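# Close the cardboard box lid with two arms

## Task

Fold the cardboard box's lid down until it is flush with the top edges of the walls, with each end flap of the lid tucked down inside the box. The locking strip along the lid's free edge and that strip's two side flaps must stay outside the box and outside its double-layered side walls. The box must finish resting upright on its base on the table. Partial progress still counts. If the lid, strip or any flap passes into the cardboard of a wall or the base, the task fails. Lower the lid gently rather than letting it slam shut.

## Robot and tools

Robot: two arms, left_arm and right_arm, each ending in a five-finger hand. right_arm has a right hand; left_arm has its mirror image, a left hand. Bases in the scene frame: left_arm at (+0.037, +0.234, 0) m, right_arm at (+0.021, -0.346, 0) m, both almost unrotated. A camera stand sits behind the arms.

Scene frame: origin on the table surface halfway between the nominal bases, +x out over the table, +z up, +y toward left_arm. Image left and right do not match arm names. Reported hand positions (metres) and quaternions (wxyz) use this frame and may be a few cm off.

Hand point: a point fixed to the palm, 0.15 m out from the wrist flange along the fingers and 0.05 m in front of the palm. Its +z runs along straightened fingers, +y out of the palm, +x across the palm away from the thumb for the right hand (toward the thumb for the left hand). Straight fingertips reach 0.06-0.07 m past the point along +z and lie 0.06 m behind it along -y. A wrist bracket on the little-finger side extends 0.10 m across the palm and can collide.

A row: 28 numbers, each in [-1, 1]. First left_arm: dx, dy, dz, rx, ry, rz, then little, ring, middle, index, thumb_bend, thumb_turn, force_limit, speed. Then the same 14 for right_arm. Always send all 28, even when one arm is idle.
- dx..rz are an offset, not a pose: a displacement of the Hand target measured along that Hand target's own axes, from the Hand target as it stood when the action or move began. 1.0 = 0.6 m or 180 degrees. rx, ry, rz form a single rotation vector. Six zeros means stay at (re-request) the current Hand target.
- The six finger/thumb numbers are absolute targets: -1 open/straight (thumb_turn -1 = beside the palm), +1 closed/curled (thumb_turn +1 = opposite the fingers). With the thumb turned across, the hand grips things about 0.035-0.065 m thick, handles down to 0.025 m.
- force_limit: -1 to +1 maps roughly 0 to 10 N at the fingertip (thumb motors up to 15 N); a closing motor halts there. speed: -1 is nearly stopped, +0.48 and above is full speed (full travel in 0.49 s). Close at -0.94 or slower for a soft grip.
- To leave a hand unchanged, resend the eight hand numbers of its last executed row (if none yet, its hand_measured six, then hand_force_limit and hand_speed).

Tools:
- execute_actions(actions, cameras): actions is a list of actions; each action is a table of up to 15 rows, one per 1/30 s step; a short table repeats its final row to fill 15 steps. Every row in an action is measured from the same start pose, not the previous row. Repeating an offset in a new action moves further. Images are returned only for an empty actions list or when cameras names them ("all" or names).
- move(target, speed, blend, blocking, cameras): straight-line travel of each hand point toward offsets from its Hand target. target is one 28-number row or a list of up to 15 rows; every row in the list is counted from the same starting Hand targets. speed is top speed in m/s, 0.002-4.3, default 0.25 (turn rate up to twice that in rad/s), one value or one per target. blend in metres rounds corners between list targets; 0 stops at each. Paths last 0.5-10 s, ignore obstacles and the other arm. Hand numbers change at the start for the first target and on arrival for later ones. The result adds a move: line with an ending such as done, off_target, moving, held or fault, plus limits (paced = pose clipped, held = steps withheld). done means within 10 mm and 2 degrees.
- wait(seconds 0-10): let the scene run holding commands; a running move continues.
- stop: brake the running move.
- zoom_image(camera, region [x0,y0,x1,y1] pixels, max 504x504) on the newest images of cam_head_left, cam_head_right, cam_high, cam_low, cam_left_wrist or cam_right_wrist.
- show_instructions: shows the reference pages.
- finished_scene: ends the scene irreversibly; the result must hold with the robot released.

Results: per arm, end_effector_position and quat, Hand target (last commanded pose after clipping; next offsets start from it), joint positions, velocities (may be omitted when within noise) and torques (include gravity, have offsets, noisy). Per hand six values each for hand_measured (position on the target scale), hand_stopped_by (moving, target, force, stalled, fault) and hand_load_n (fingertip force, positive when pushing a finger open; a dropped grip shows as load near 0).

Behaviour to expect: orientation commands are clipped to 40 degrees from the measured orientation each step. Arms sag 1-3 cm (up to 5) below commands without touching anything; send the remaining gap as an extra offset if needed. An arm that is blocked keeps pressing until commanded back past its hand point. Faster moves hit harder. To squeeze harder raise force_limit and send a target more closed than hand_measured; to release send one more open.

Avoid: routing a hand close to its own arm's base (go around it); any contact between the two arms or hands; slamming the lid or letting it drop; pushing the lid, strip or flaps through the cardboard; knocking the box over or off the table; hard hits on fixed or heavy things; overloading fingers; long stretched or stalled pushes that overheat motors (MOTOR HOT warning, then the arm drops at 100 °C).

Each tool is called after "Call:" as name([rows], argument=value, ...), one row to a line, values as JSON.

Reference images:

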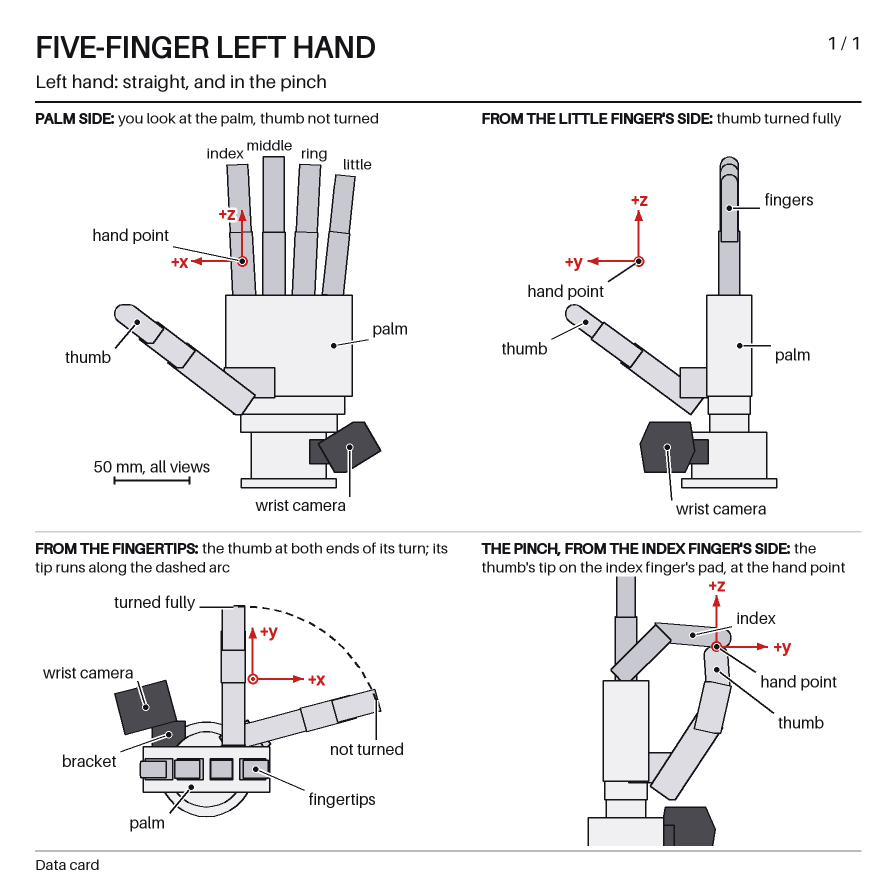

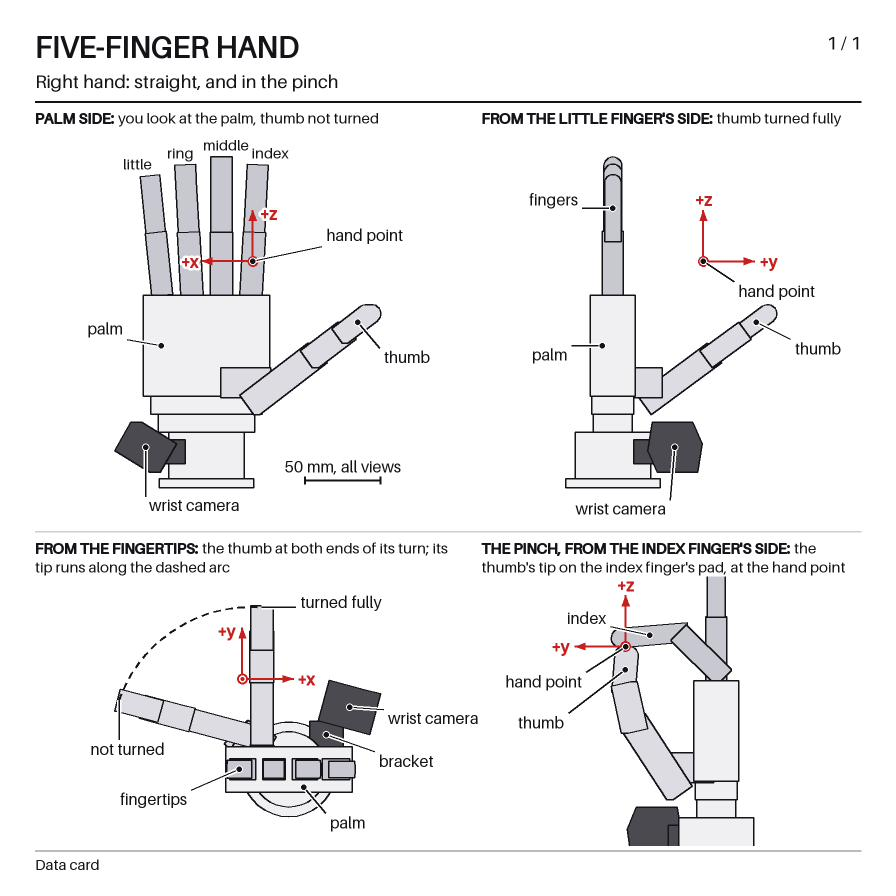

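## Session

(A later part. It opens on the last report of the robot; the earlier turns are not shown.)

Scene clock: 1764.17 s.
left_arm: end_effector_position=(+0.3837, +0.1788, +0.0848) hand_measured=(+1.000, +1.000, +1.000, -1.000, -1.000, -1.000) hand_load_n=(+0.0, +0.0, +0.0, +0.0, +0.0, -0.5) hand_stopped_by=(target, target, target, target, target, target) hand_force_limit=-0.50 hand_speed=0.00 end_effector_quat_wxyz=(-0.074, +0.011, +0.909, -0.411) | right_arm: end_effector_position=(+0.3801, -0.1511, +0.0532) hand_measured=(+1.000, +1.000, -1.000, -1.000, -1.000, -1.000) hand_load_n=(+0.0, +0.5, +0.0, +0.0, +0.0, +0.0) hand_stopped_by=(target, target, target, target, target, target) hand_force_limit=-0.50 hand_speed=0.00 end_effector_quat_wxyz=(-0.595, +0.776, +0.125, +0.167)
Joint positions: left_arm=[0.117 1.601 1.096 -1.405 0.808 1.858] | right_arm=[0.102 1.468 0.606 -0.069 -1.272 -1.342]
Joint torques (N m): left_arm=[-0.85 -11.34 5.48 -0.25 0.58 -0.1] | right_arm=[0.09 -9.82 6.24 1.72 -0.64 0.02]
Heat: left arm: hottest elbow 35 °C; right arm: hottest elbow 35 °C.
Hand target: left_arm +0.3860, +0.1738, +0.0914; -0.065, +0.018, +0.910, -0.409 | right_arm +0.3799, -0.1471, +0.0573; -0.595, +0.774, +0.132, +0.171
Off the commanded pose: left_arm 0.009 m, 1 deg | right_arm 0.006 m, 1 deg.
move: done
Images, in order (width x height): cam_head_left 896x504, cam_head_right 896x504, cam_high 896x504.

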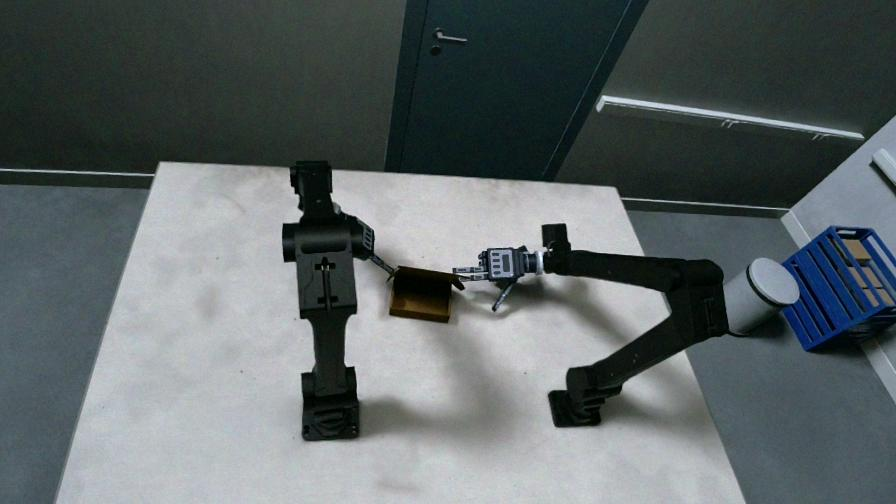

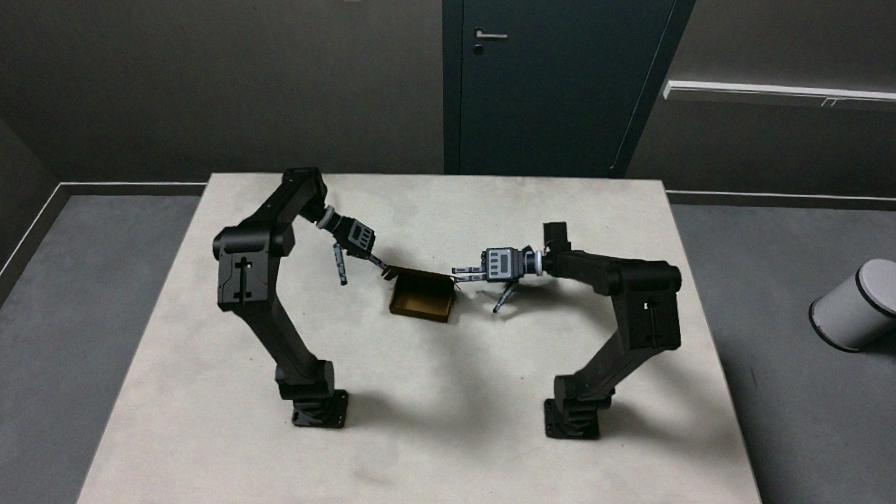

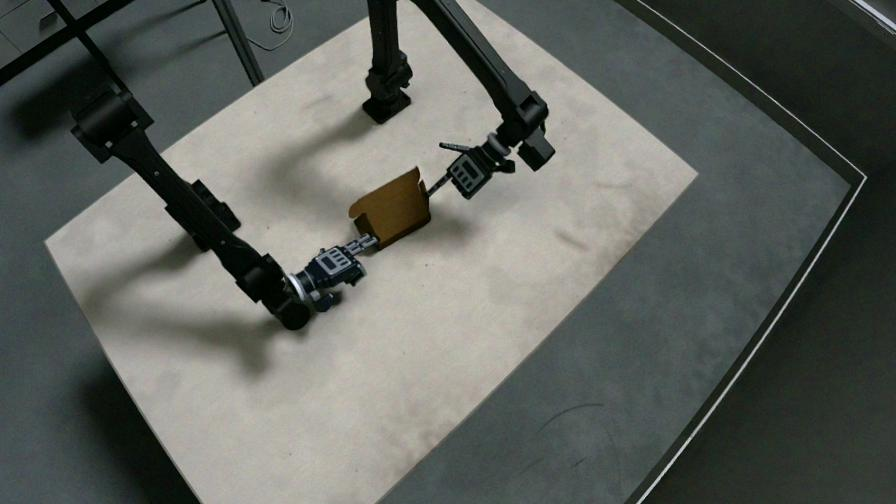

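Call:
execute_actions(actions=[])

Scene clock: 1780.60 s.
left_arm: end_effector_position=(+0.3837, +0.1788, +0.0848) hand_measured=(+1.000, +1.000, +1.000, -1.000, -1.000, -1.000) hand_load_n=(+0.0, +0.0, +0.0, +0.0, +0.0, -0.5) hand_stopped_by=(target, target, target, target, target, target) hand_force_limit=-0.50 hand_speed=0.00 end_effector_quat_wxyz=(-0.074, +0.011, +0.909, -0.411) | right_arm: end_effector_position=(+0.3801, -0.1510, +0.0532) hand_measured=(+1.000, +1.000, -1.000, -1.000, -1.000, -1.000) hand_load_n=(+0.0, +0.0, +0.0, +0.0, +0.0, -0.5) hand_stopped_by=(target, target, target, target, target, target) hand_force_limit=-0.50 hand_speed=0.00 end_effector_quat_wxyz=(-0.595, +0.776, +0.124, +0.166)
Joint positions: left_arm=[0.117 1.601 1.096 -1.405 0.808 1.858] | right_arm=[0.102 1.468 0.606 -0.069 -1.272 -1.341]
Joint velocities: within noise
Joint torques (N m): left_arm=[-0.62 -11.16 5.53 -0.36 0.6 -0.08] | right_arm=[-0.21 -9.76 6.24 1.73 -0.63 0.01]
Heat: left arm: hottest elbow 34 °C; right arm: hottest elbow 35 °C.
Hand target: left_arm +0.3861, +0.1738, +0.0914; -0.065, +0.018, +0.910, -0.409 | right_arm +0.3798, -0.1471, +0.0573; -0.595, +0.774, +0.132, +0.171
Off the commanded pose: left_arm 0.009 m, 1 deg | right_arm 0.006 m, 1 deg.

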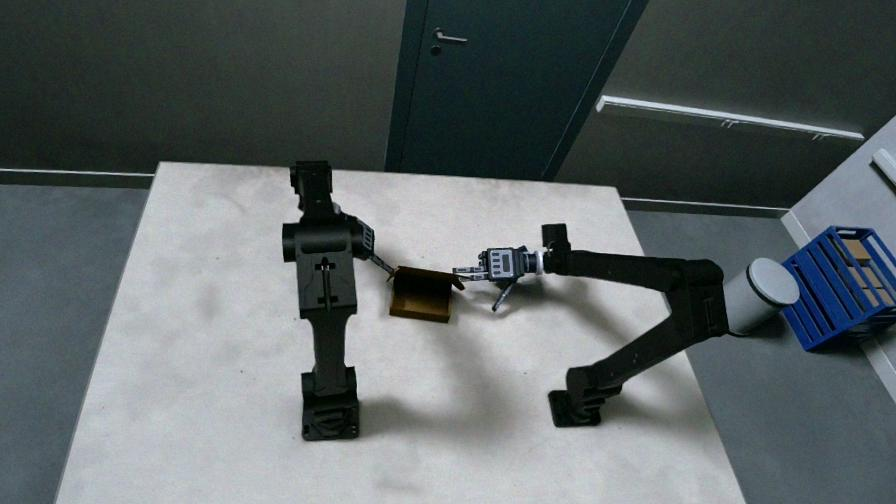

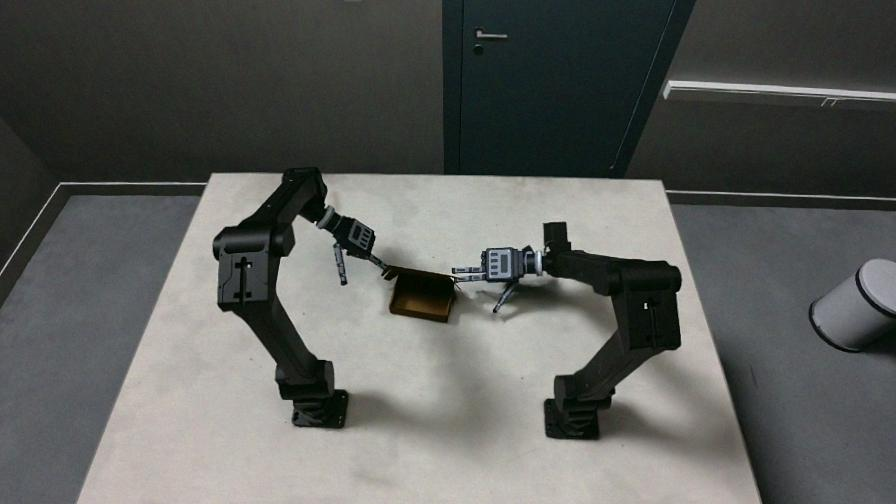

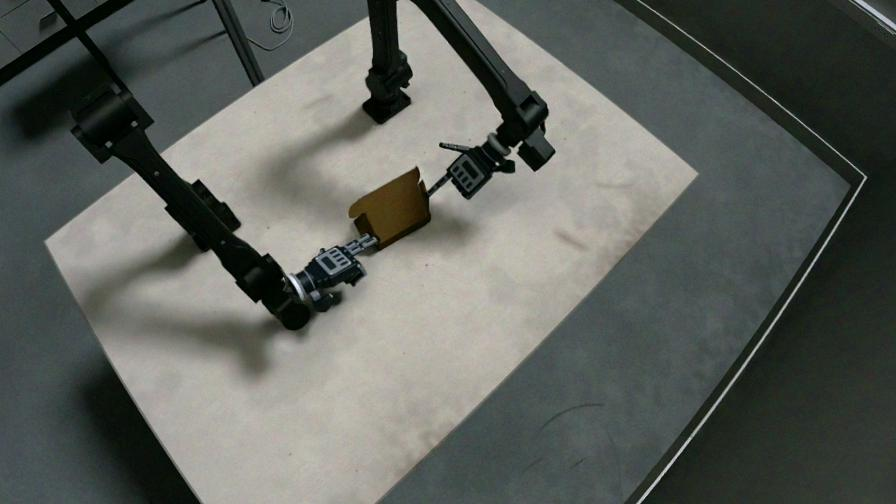

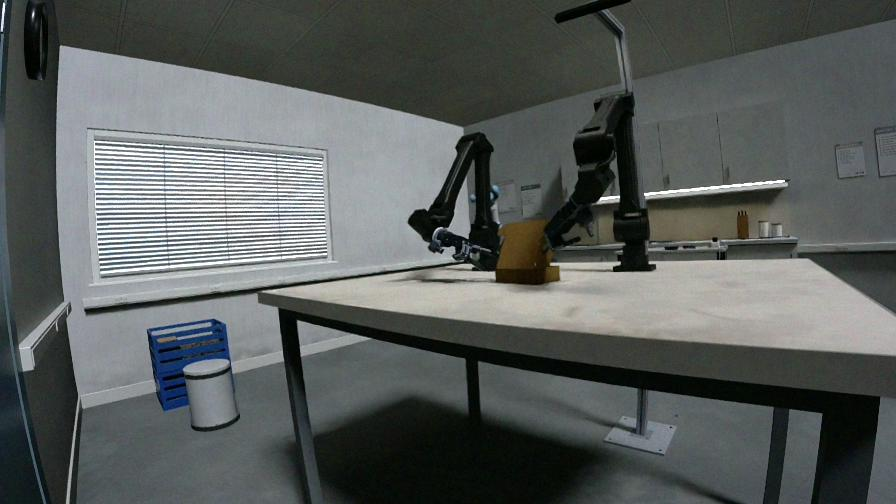

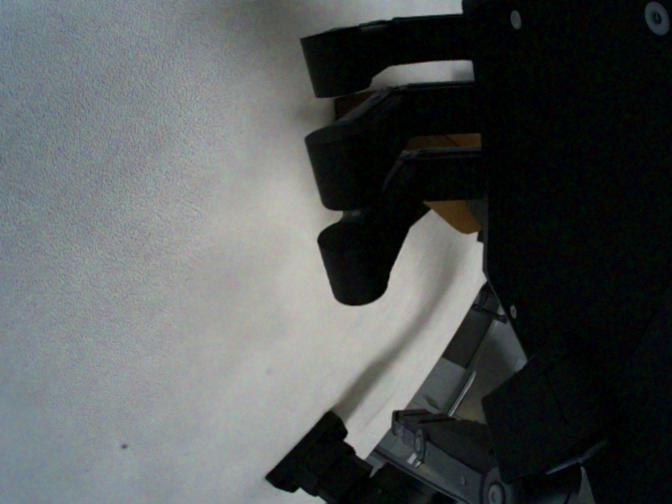

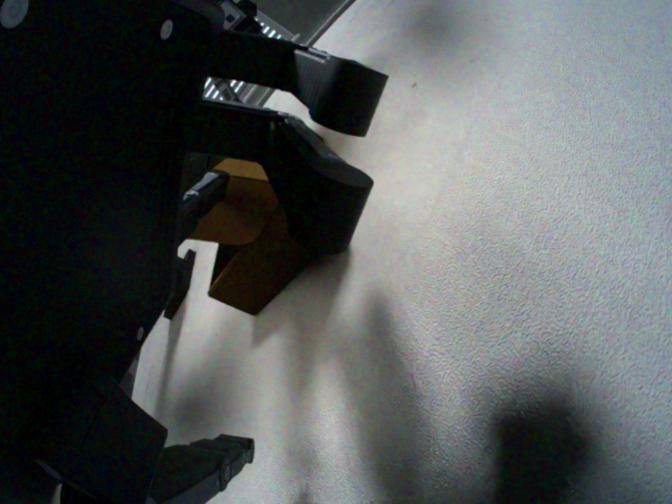

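Call:
zoom_image(camera="cam_head_left", region=[370, 235, 490, 325])

Call:
zoom_image(camera="cam_head_right", region=[370, 240, 490, 330])

Call:
zoom_image(camera="cam_high", region=[330, 150, 450, 270])

Scaled by 4.200 from the camera's 896x504 image, which has a finer 1280x720 frame.

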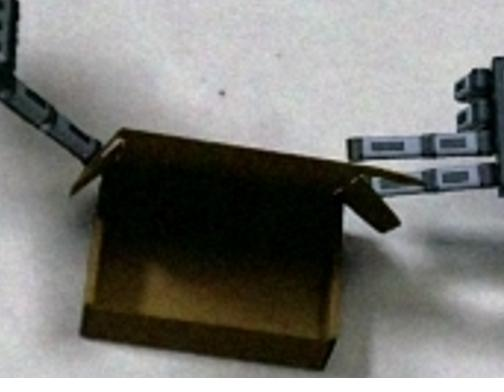

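Scaled by 4.200 from the camera's 896x504 image, which has a finer 1280x720 frame.

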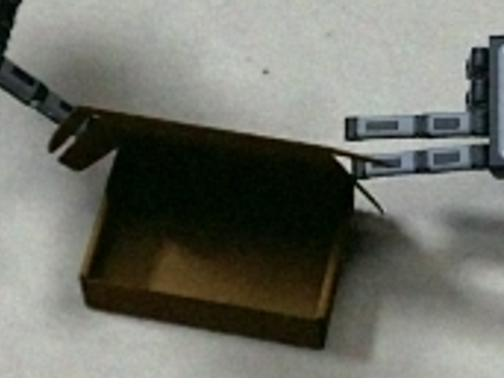

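Scaled by 4.200 from the camera's 896x504 image, which has a finer 1280x720 frame.

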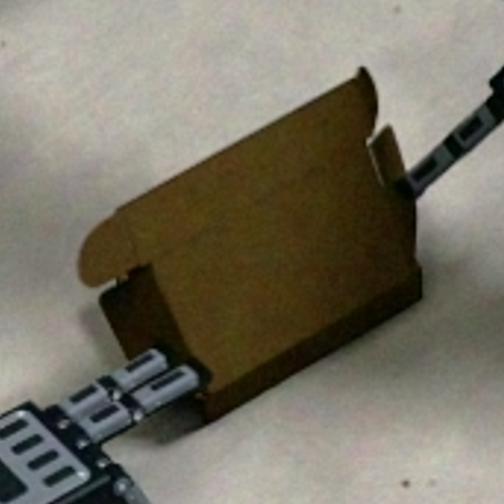

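Call:
move([
  [0.0032,0.0244,-0.0272,0,0,0,1,1,1,-1,-1,-1,-0.5,0,0,0.0151,-0.0564,0,0,0,1,1,-1,-1,-1,-1,-0.5,0],
  [0.0296,0.0249,-0.0236,0,0,0,1,1,1,-1,-1,-1,-0.5,0,-0.0272,0.0028,-0.0596,0,0,0,1,1,-1,-1,-1,-1,-0.5,0],
], speed=0.05, cameras=["cam_head_left","cam_high"])

Call:
zoom_image(camera="cam_head_left", region=[370, 235, 490, 325])

Call:
zoom_image(camera="cam_high", region=[330, 150, 450, 270])

Scene clock: 1791.47 s.
left_arm: end_effector_position=(+0.3692, +0.1909, +0.0847) hand_measured=(+1.000, +1.000, +1.000, -1.000, -1.000, -1.000) hand_load_n=(+0.0, +0.5, +0.0, +0.0, +0.0, +0.0) hand_stopped_by=(target, target, target, target, target, target) hand_force_limit=-0.50 hand_speed=0.00 end_effector_quat_wxyz=(-0.076, +0.016, +0.909, -0.410) | right_arm: end_effector_position=(+0.3623, -0.1784, +0.0552) hand_measured=(+1.000, +1.000, -1.000, -1.000, -1.000, -1.000) hand_load_n=(+0.0, +0.0, +0.0, +0.0, +0.0, +0.0) hand_stopped_by=(target, target, target, target, target, target) hand_force_limit=-0.50 hand_speed=0.00 end_effector_quat_wxyz=(-0.596, +0.774, +0.134, +0.168)
Joint positions: left_arm=[0.149 1.579 1.067 -1.435 0.792 1.913] | right_arm=[0.02 1.438 0.619 -0.395 -1.318 -1.649]
Joint torques (N m): left_arm=[1.61 -10.46 5.56 -0.98 0.4 0.13] | right_arm=[-1.49 -8.94 6.3 0.39 -0.92 -0.15]
Heat: left arm: hottest elbow 34 °C; right arm: hottest elbow 35 °C.
Hand target: left_arm +0.3700, +0.1958, +0.0914; -0.065, +0.018, +0.910, -0.409 | right_arm +0.3620, -0.1821, +0.0573; -0.595, +0.774, +0.132, +0.172
Off the commanded pose: left_arm 0.008 m, 1 deg | right_arm 0.004 m, 1 deg.
move: done
Images, in order (width x height): cam_head_left 896x504, cam_high 896x504.

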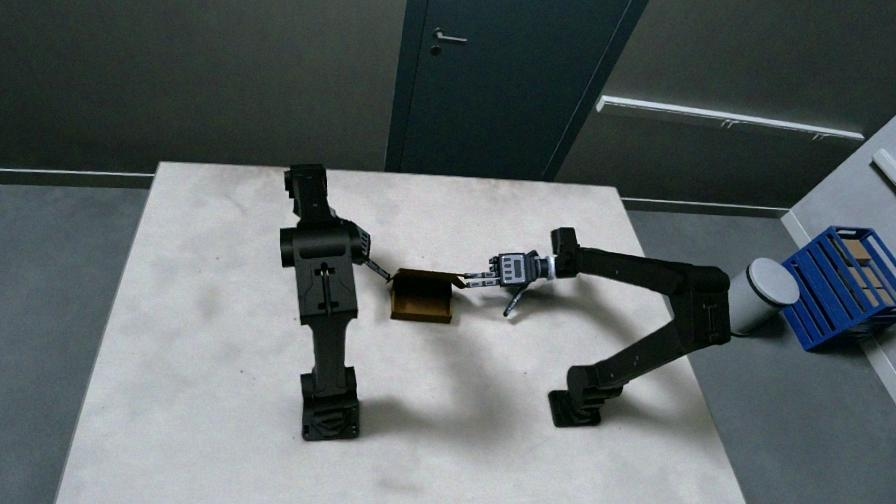

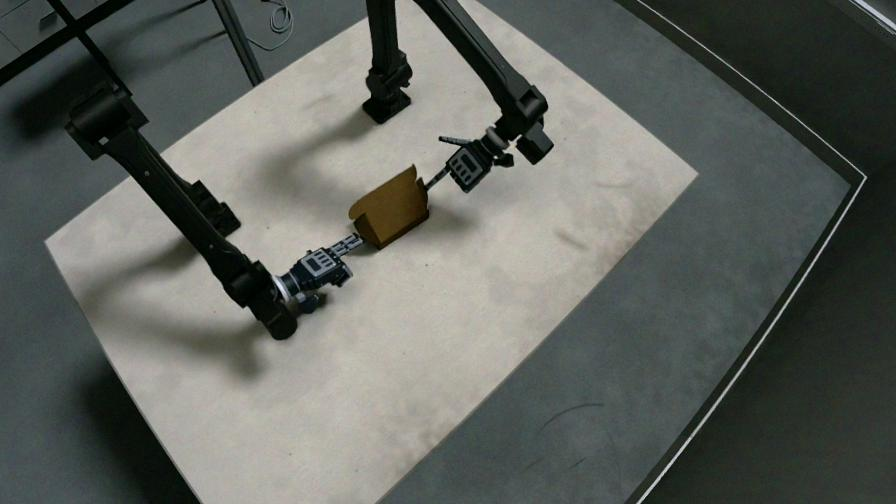

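Scaled by 4.200 from the camera's 896x504 image, which has a finer 1280x720 frame.

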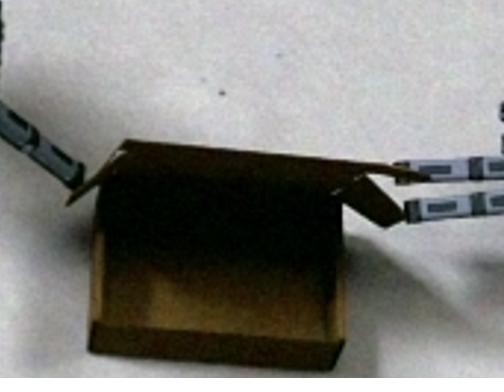

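Scaled by 4.200 from the camera's 896x504 image, which has a finer 1280x720 frame.

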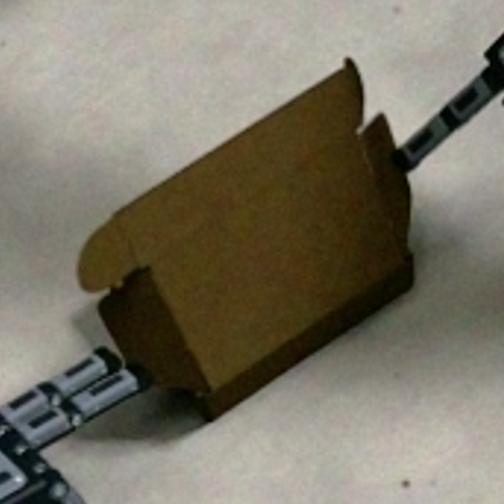

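Call:
move([
  [0.0017,0.0133,-0.0148,0,0,0,1,1,1,-1,-1,-1,-0.5,0,0,0,0,0,0,0,1,1,-1,-1,-1,-1,-0.5,0],
  [0.0133,0.0135,-0.0132,0,0,0,1,1,1,-1,-1,-1,-0.5,0,0,0,0,0,0,0,1,1,-1,-1,-1,-1,-0.5,0],
], speed=0.05, cameras=["cam_head_left","cam_high"])

Call:
zoom_image(camera="cam_head_left", region=[370, 235, 490, 325])

Call:
zoom_image(camera="cam_high", region=[330, 150, 450, 270])

Scene clock: 1832.10 s.
left_arm: end_effector_position=(+0.3628, +0.2031, +0.0841) hand_measured=(+1.000, +1.000, +1.000, -1.000, -1.000, -1.000) hand_load_n=(+0.0, +0.0, +0.0, +0.0, +0.0, -0.5) hand_stopped_by=(target, target, target, target, target, target) hand_force_limit=-0.50 hand_speed=0.00 end_effector_quat_wxyz=(-0.075, +0.015, +0.909, -0.410) | right_arm: end_effector_position=(+0.3623, -0.1785, +0.0552) hand_measured=(+1.000, +1.000, -1.000, -1.000, -1.000, -1.000) hand_load_n=(+0.0, +0.0, +0.0, +0.0, +0.0, +0.0) hand_stopped_by=(target, target, target, target, target, target) hand_force_limit=-0.50 hand_speed=0.00 end_effector_quat_wxyz=(-0.596, +0.774, +0.134, +0.168)
Joint positions: left_arm=[0.183 1.575 1.057 -1.46 0.78 1.956] | right_arm=[0.02 1.438 0.619 -0.396 -1.318 -1.651]
Joint torques (N m): left_arm=[1.44 -10.75 5.53 -1.22 0.38 0.17] | right_arm=[-1.55 -9 6.3 0.38 -0.92 -0.15]
Heat: left arm: hottest elbow 33 °C; right arm: hottest elbow 34 °C.
Hand target: left_arm +0.3629, +0.2077, +0.0914; -0.065, +0.018, +0.910, -0.409 | right_arm +0.3620, -0.1822, +0.0573; -0.595, +0.774, +0.132, +0.172
Off the commanded pose: left_arm 0.009 m, 1 deg | right_arm 0.004 m, 0 deg.
move: done
Images, in order (width x height): cam_head_left 896x504, cam_high 896x504.

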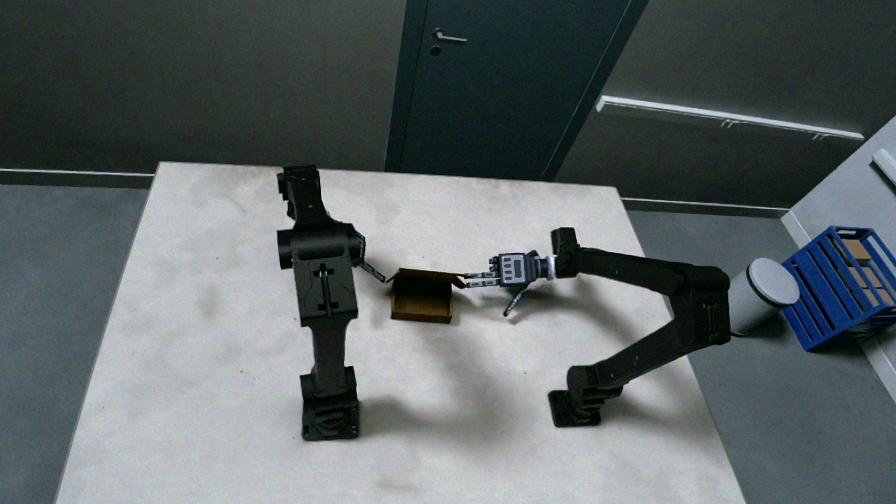

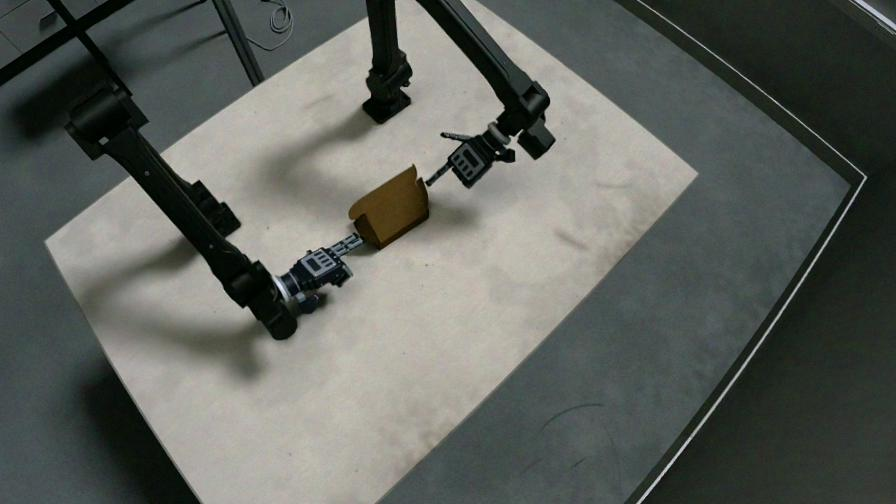

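Scaled by 4.200 from the camera's 896x504 image, which has a finer 1280x720 frame.

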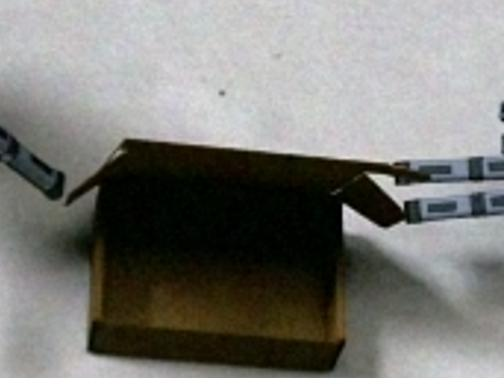

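Scaled by 4.200 from the camera's 896x504 image, which has a finer 1280x720 frame.

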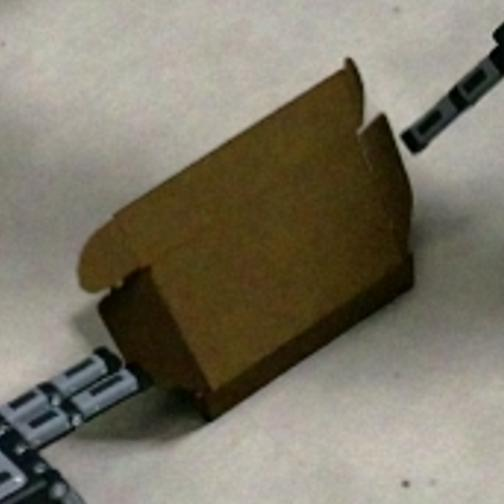

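Call:
move(target=[-0.0015,-0.0111,0.0124,0,0,0,1,1,1,-1,-1,-1,-0.5,0,0,-0.0086,0.0322,0,0,0,1,1,-1,-1,-1,-1,-0.5,0], speed=0.04, cameras=["cam_head_left","cam_high"])

Call:
zoom_image(camera="cam_head_left", region=[370, 235, 490, 325])

Call:
zoom_image(camera="cam_high", region=[330, 150, 450, 270])

Scene clock: 1861.07 s.
left_arm: end_effector_position=(+0.3597, +0.2012, +0.0856) hand_measured=(+1.000, +1.000, +1.000, -1.000, -1.000, -1.000) hand_load_n=(+0.0, +0.0, +0.0, +0.0, +0.0, -0.5) hand_stopped_by=(target, target, target, target, target, target) hand_force_limit=-0.50 hand_speed=0.00 end_effector_quat_wxyz=(-0.076, +0.012, +0.908, -0.412) | right_arm: end_effector_position=(+0.3621, -0.1658, +0.0536) hand_measured=(+1.000, +1.000, -1.000, -1.000, -1.000, -1.000) hand_load_n=(+0.0, +0.0, +0.0, +0.0, +0.0, +0.0) hand_stopped_by=(target, target, target, target, target, target) hand_force_limit=-0.50 hand_speed=0.00 end_effector_quat_wxyz=(-0.595, +0.776, +0.124, +0.167)
Joint positions: left_arm=[0.182 1.566 1.049 -1.46 0.786 1.948] | right_arm=[0.06 1.425 0.579 -0.199 -1.296 -1.461]
Joint torques (N m): left_arm=[-0.38 -10.64 5.55 -0.57 0.59 -0.05] | right_arm=[-0.03 -9.11 6.24 1.58 -0.7 0.01]
Heat: left arm: hottest elbow 34 °C; right arm: hottest elbow 34 °C.
Hand target: left_arm +0.3629, +0.1976, +0.0915; -0.065, +0.018, +0.910, -0.409 | right_arm +0.3619, -0.1622, +0.0572; -0.595, +0.774, +0.132, +0.171
Off the commanded pose: left_arm 0.008 m, 1 deg | right_arm 0.005 m, 1 deg.
move: done
Images, in order (width x height): cam_head_left 896x504, cam_high 896x504.

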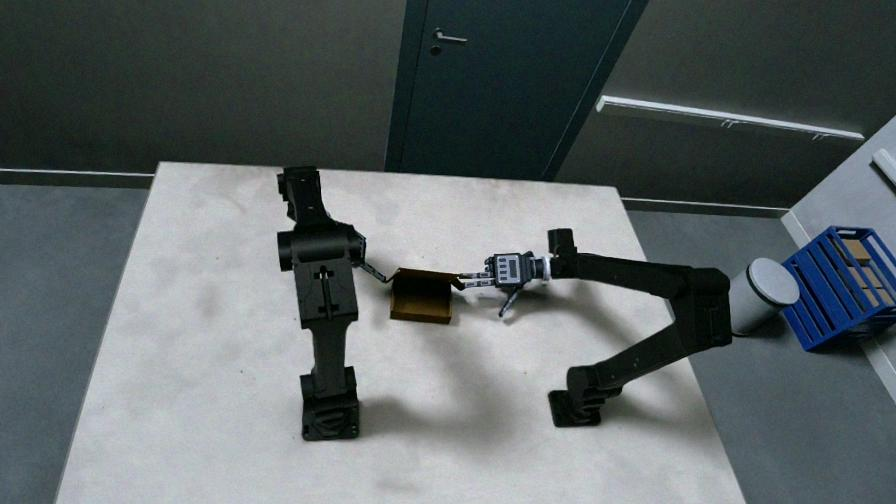

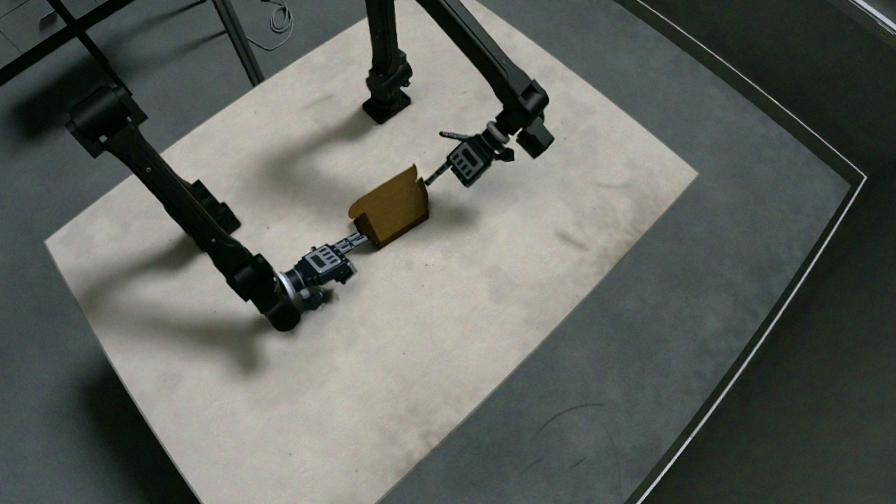

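Scaled by 4.200 from the camera's 896x504 image, which has a finer 1280x720 frame.

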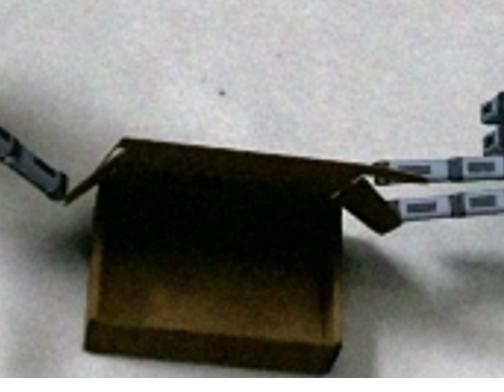

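Scaled by 4.200 from the camera's 896x504 image, which has a finer 1280x720 frame.

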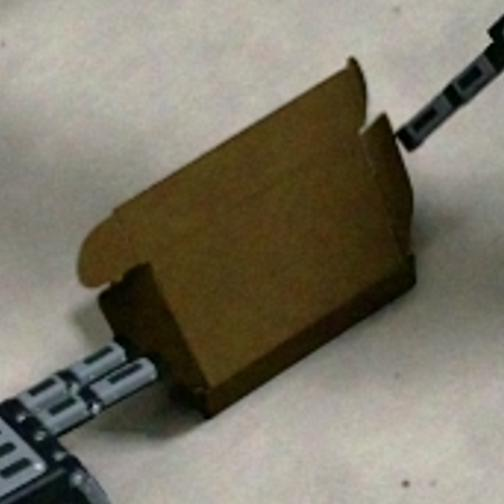

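Call:
move(target=[-0.0023,-0.0177,0.0198,0,0,0,1,1,1,-1,-1,-1,-0.5,0,0,-0.0043,0.0161,0,0,0,1,1,-1,-1,-1,-1,-0.5,0], speed=0.04, cameras=["cam_head_left","cam_high"])

Call:
zoom_image(camera="cam_head_left", region=[370, 235, 490, 325])

Call:
zoom_image(camera="cam_high", region=[330, 150, 450, 270])

Scene clock: 1870.77 s.
left_arm: end_effector_position=(+0.3604, +0.1869, +0.0850) hand_measured=(+1.000, +1.000, +1.000, -1.000, -1.000, -1.000) hand_load_n=(+0.0, +0.0, +0.0, -1.0, +0.0, +0.0) hand_stopped_by=(target, target, target, target, target, target) hand_force_limit=-0.50 hand_speed=0.00 end_effector_quat_wxyz=(-0.074, +0.012, +0.909, -0.410) | right_arm: end_effector_position=(+0.3624, -0.1563, +0.0534) hand_measured=(+1.000, +1.000, -1.000, -1.000, -1.000, -1.000) hand_load_n=(+0.0, +0.0, +0.0, -0.5, +0.0, +0.0) hand_stopped_by=(target, target, target, target, target, target) hand_force_limit=-0.50 hand_speed=0.00 end_effector_quat_wxyz=(-0.595, +0.776, +0.124, +0.167)
Joint positions: left_arm=[0.145 1.553 1.036 -1.42 0.798 1.895] | right_arm=[0.089 1.423 0.562 -0.099 -1.278 -1.371]
Joint torques (N m): left_arm=[-0.79 -10.52 5.49 -0.34 0.64 -0.08] | right_arm=[0.09 -9.05 6.28 1.68 -0.66 -0.01]
Heat: left arm: hottest elbow 33 °C; right arm: hottest elbow 34 °C.
Hand target: left_arm +0.3629, +0.1817, +0.0914; -0.065, +0.018, +0.910, -0.409 | right_arm +0.3621, -0.1521, +0.0573; -0.595, +0.774, +0.132, +0.172
Off the commanded pose: left_arm 0.009 m, 1 deg | right_arm 0.006 m, 1 deg.
move: done
Images, in order (width x height): cam_head_left 896x504, cam_high 896x504.

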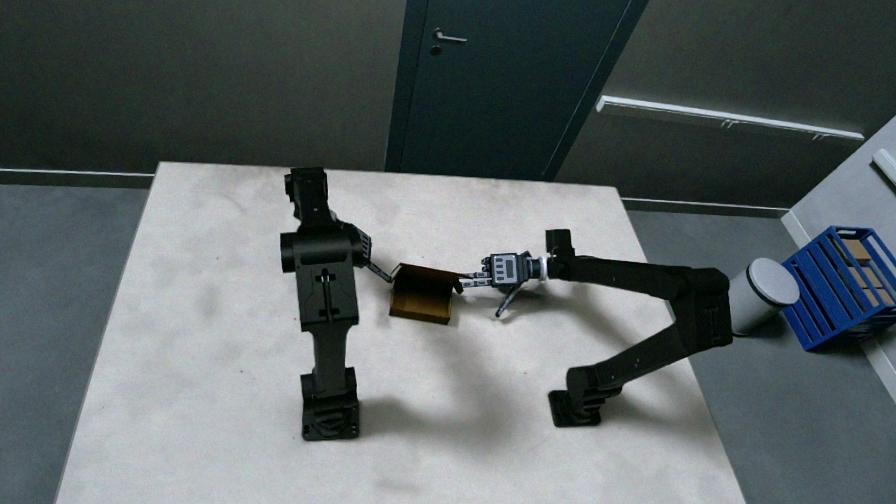

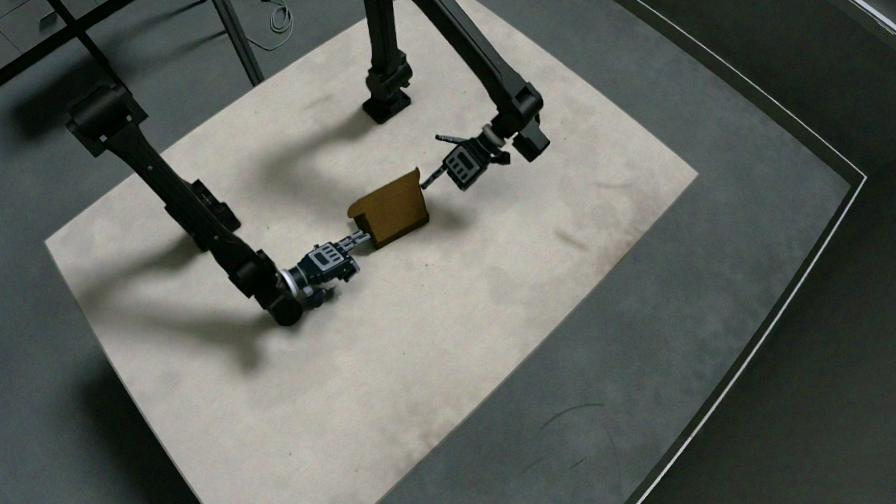

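Scaled by 4.200 from the camera's 896x504 image, which has a finer 1280x720 frame.

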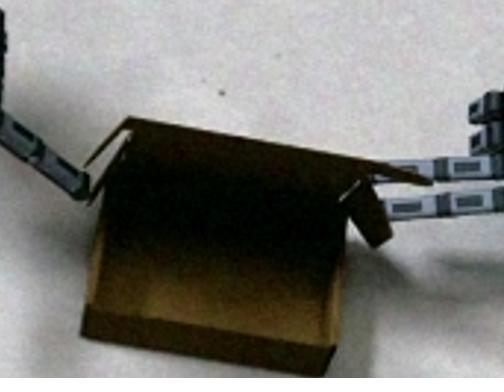

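Scaled by 4.200 from the camera's 896x504 image, which has a finer 1280x720 frame.

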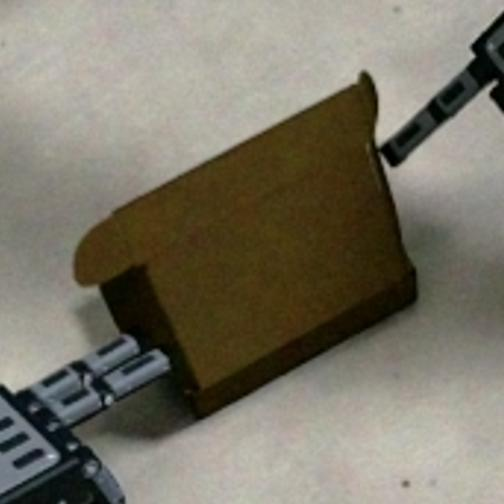

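Call:
move(target=[-0.0117,-0.0135,0.0135,0,0,0,1,1,1,-1,-1,-1,-0.5,0,0,0,0,0,0,0,1,1,-1,-1,-1,-1,-0.5,0], speed=0.04, cameras=["cam_head_left","cam_high"])

Call:
zoom_image(camera="cam_head_left", region=[370, 235, 490, 325])

Call:
zoom_image(camera="cam_high", region=[330, 150, 450, 270])

Scene clock: 1913.43 s.
left_arm: end_effector_position=(+0.3636, +0.1750, +0.0843) hand_measured=(+1.000, +1.000, +1.000, -1.000, -1.000, -1.000) hand_load_n=(+0.0, +0.0, +0.0, -1.0, +0.0, +0.0) hand_stopped_by=(target, target, target, target, target, target) hand_force_limit=-0.50 hand_speed=0.00 end_effector_quat_wxyz=(-0.075, +0.011, +0.909, -0.410) | right_arm: end_effector_position=(+0.3621, -0.1563, +0.0532) hand_measured=(+1.000, +1.000, -1.000, -1.000, -1.000, -1.000) hand_load_n=(+0.0, +0.0, +0.0, +0.0, +0.0, +0.0) hand_stopped_by=(target, target, target, target, target, target) hand_force_limit=-0.50 hand_speed=0.00 end_effector_quat_wxyz=(-0.595, +0.777, +0.123, +0.167)
Joint positions: left_arm=[0.113 1.553 1.036 -1.391 0.808 1.851] | right_arm=[0.089 1.423 0.562 -0.099 -1.278 -1.369]
Joint torques (N m): left_arm=[-1.08 -9.93 6.13 -0.24 0.71 -0.05] | right_arm=[0.03 -9.05 6.22 1.77 -0.66 0.02]
Heat: left arm: hottest elbow 34 °C; right arm: hottest elbow 33 °C.
Hand target: left_arm +0.3690, +0.1697, +0.0914; -0.065, +0.018, +0.910, -0.409 | right_arm +0.3619, -0.1521, +0.0572; -0.595, +0.774, +0.132, +0.171
Off the commanded pose: left_arm 0.010 m, 1 deg | right_arm 0.006 m, 1 deg.
move: done
Images, in order (width x height): cam_head_left 896x504, cam_high 896x504.

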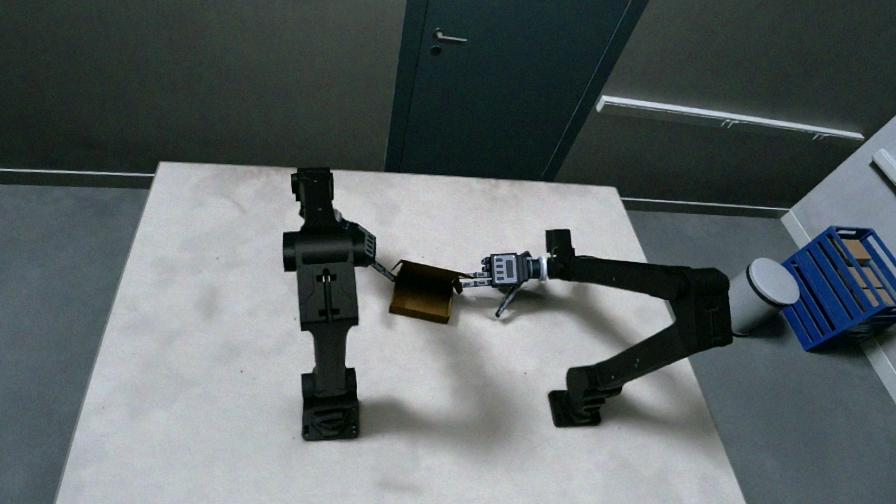

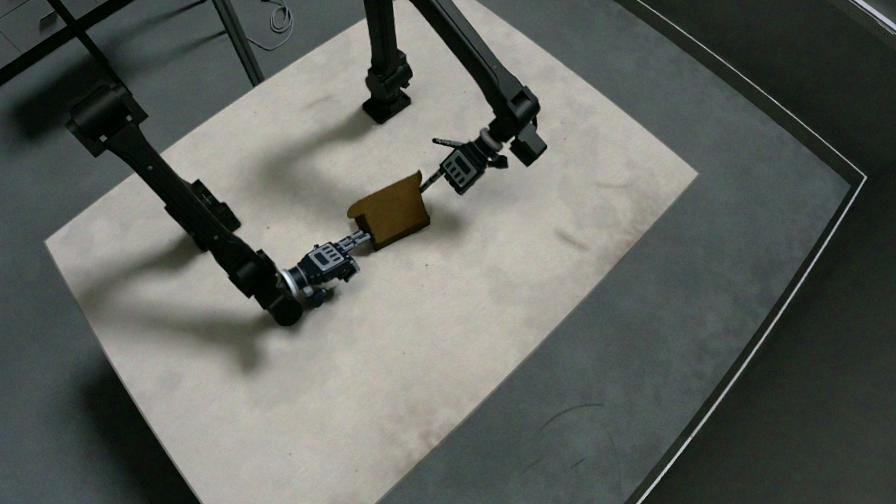

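Scaled by 4.200 from the camera's 896x504 image, which has a finer 1280x720 frame.

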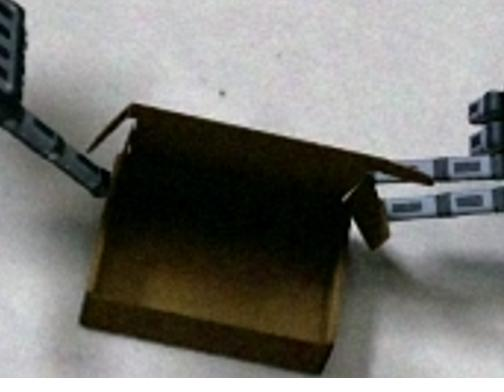

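Scaled by 4.200 from the camera's 896x504 image, which has a finer 1280x720 frame.

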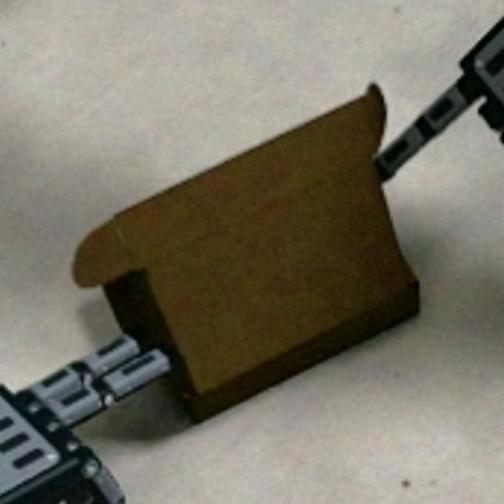

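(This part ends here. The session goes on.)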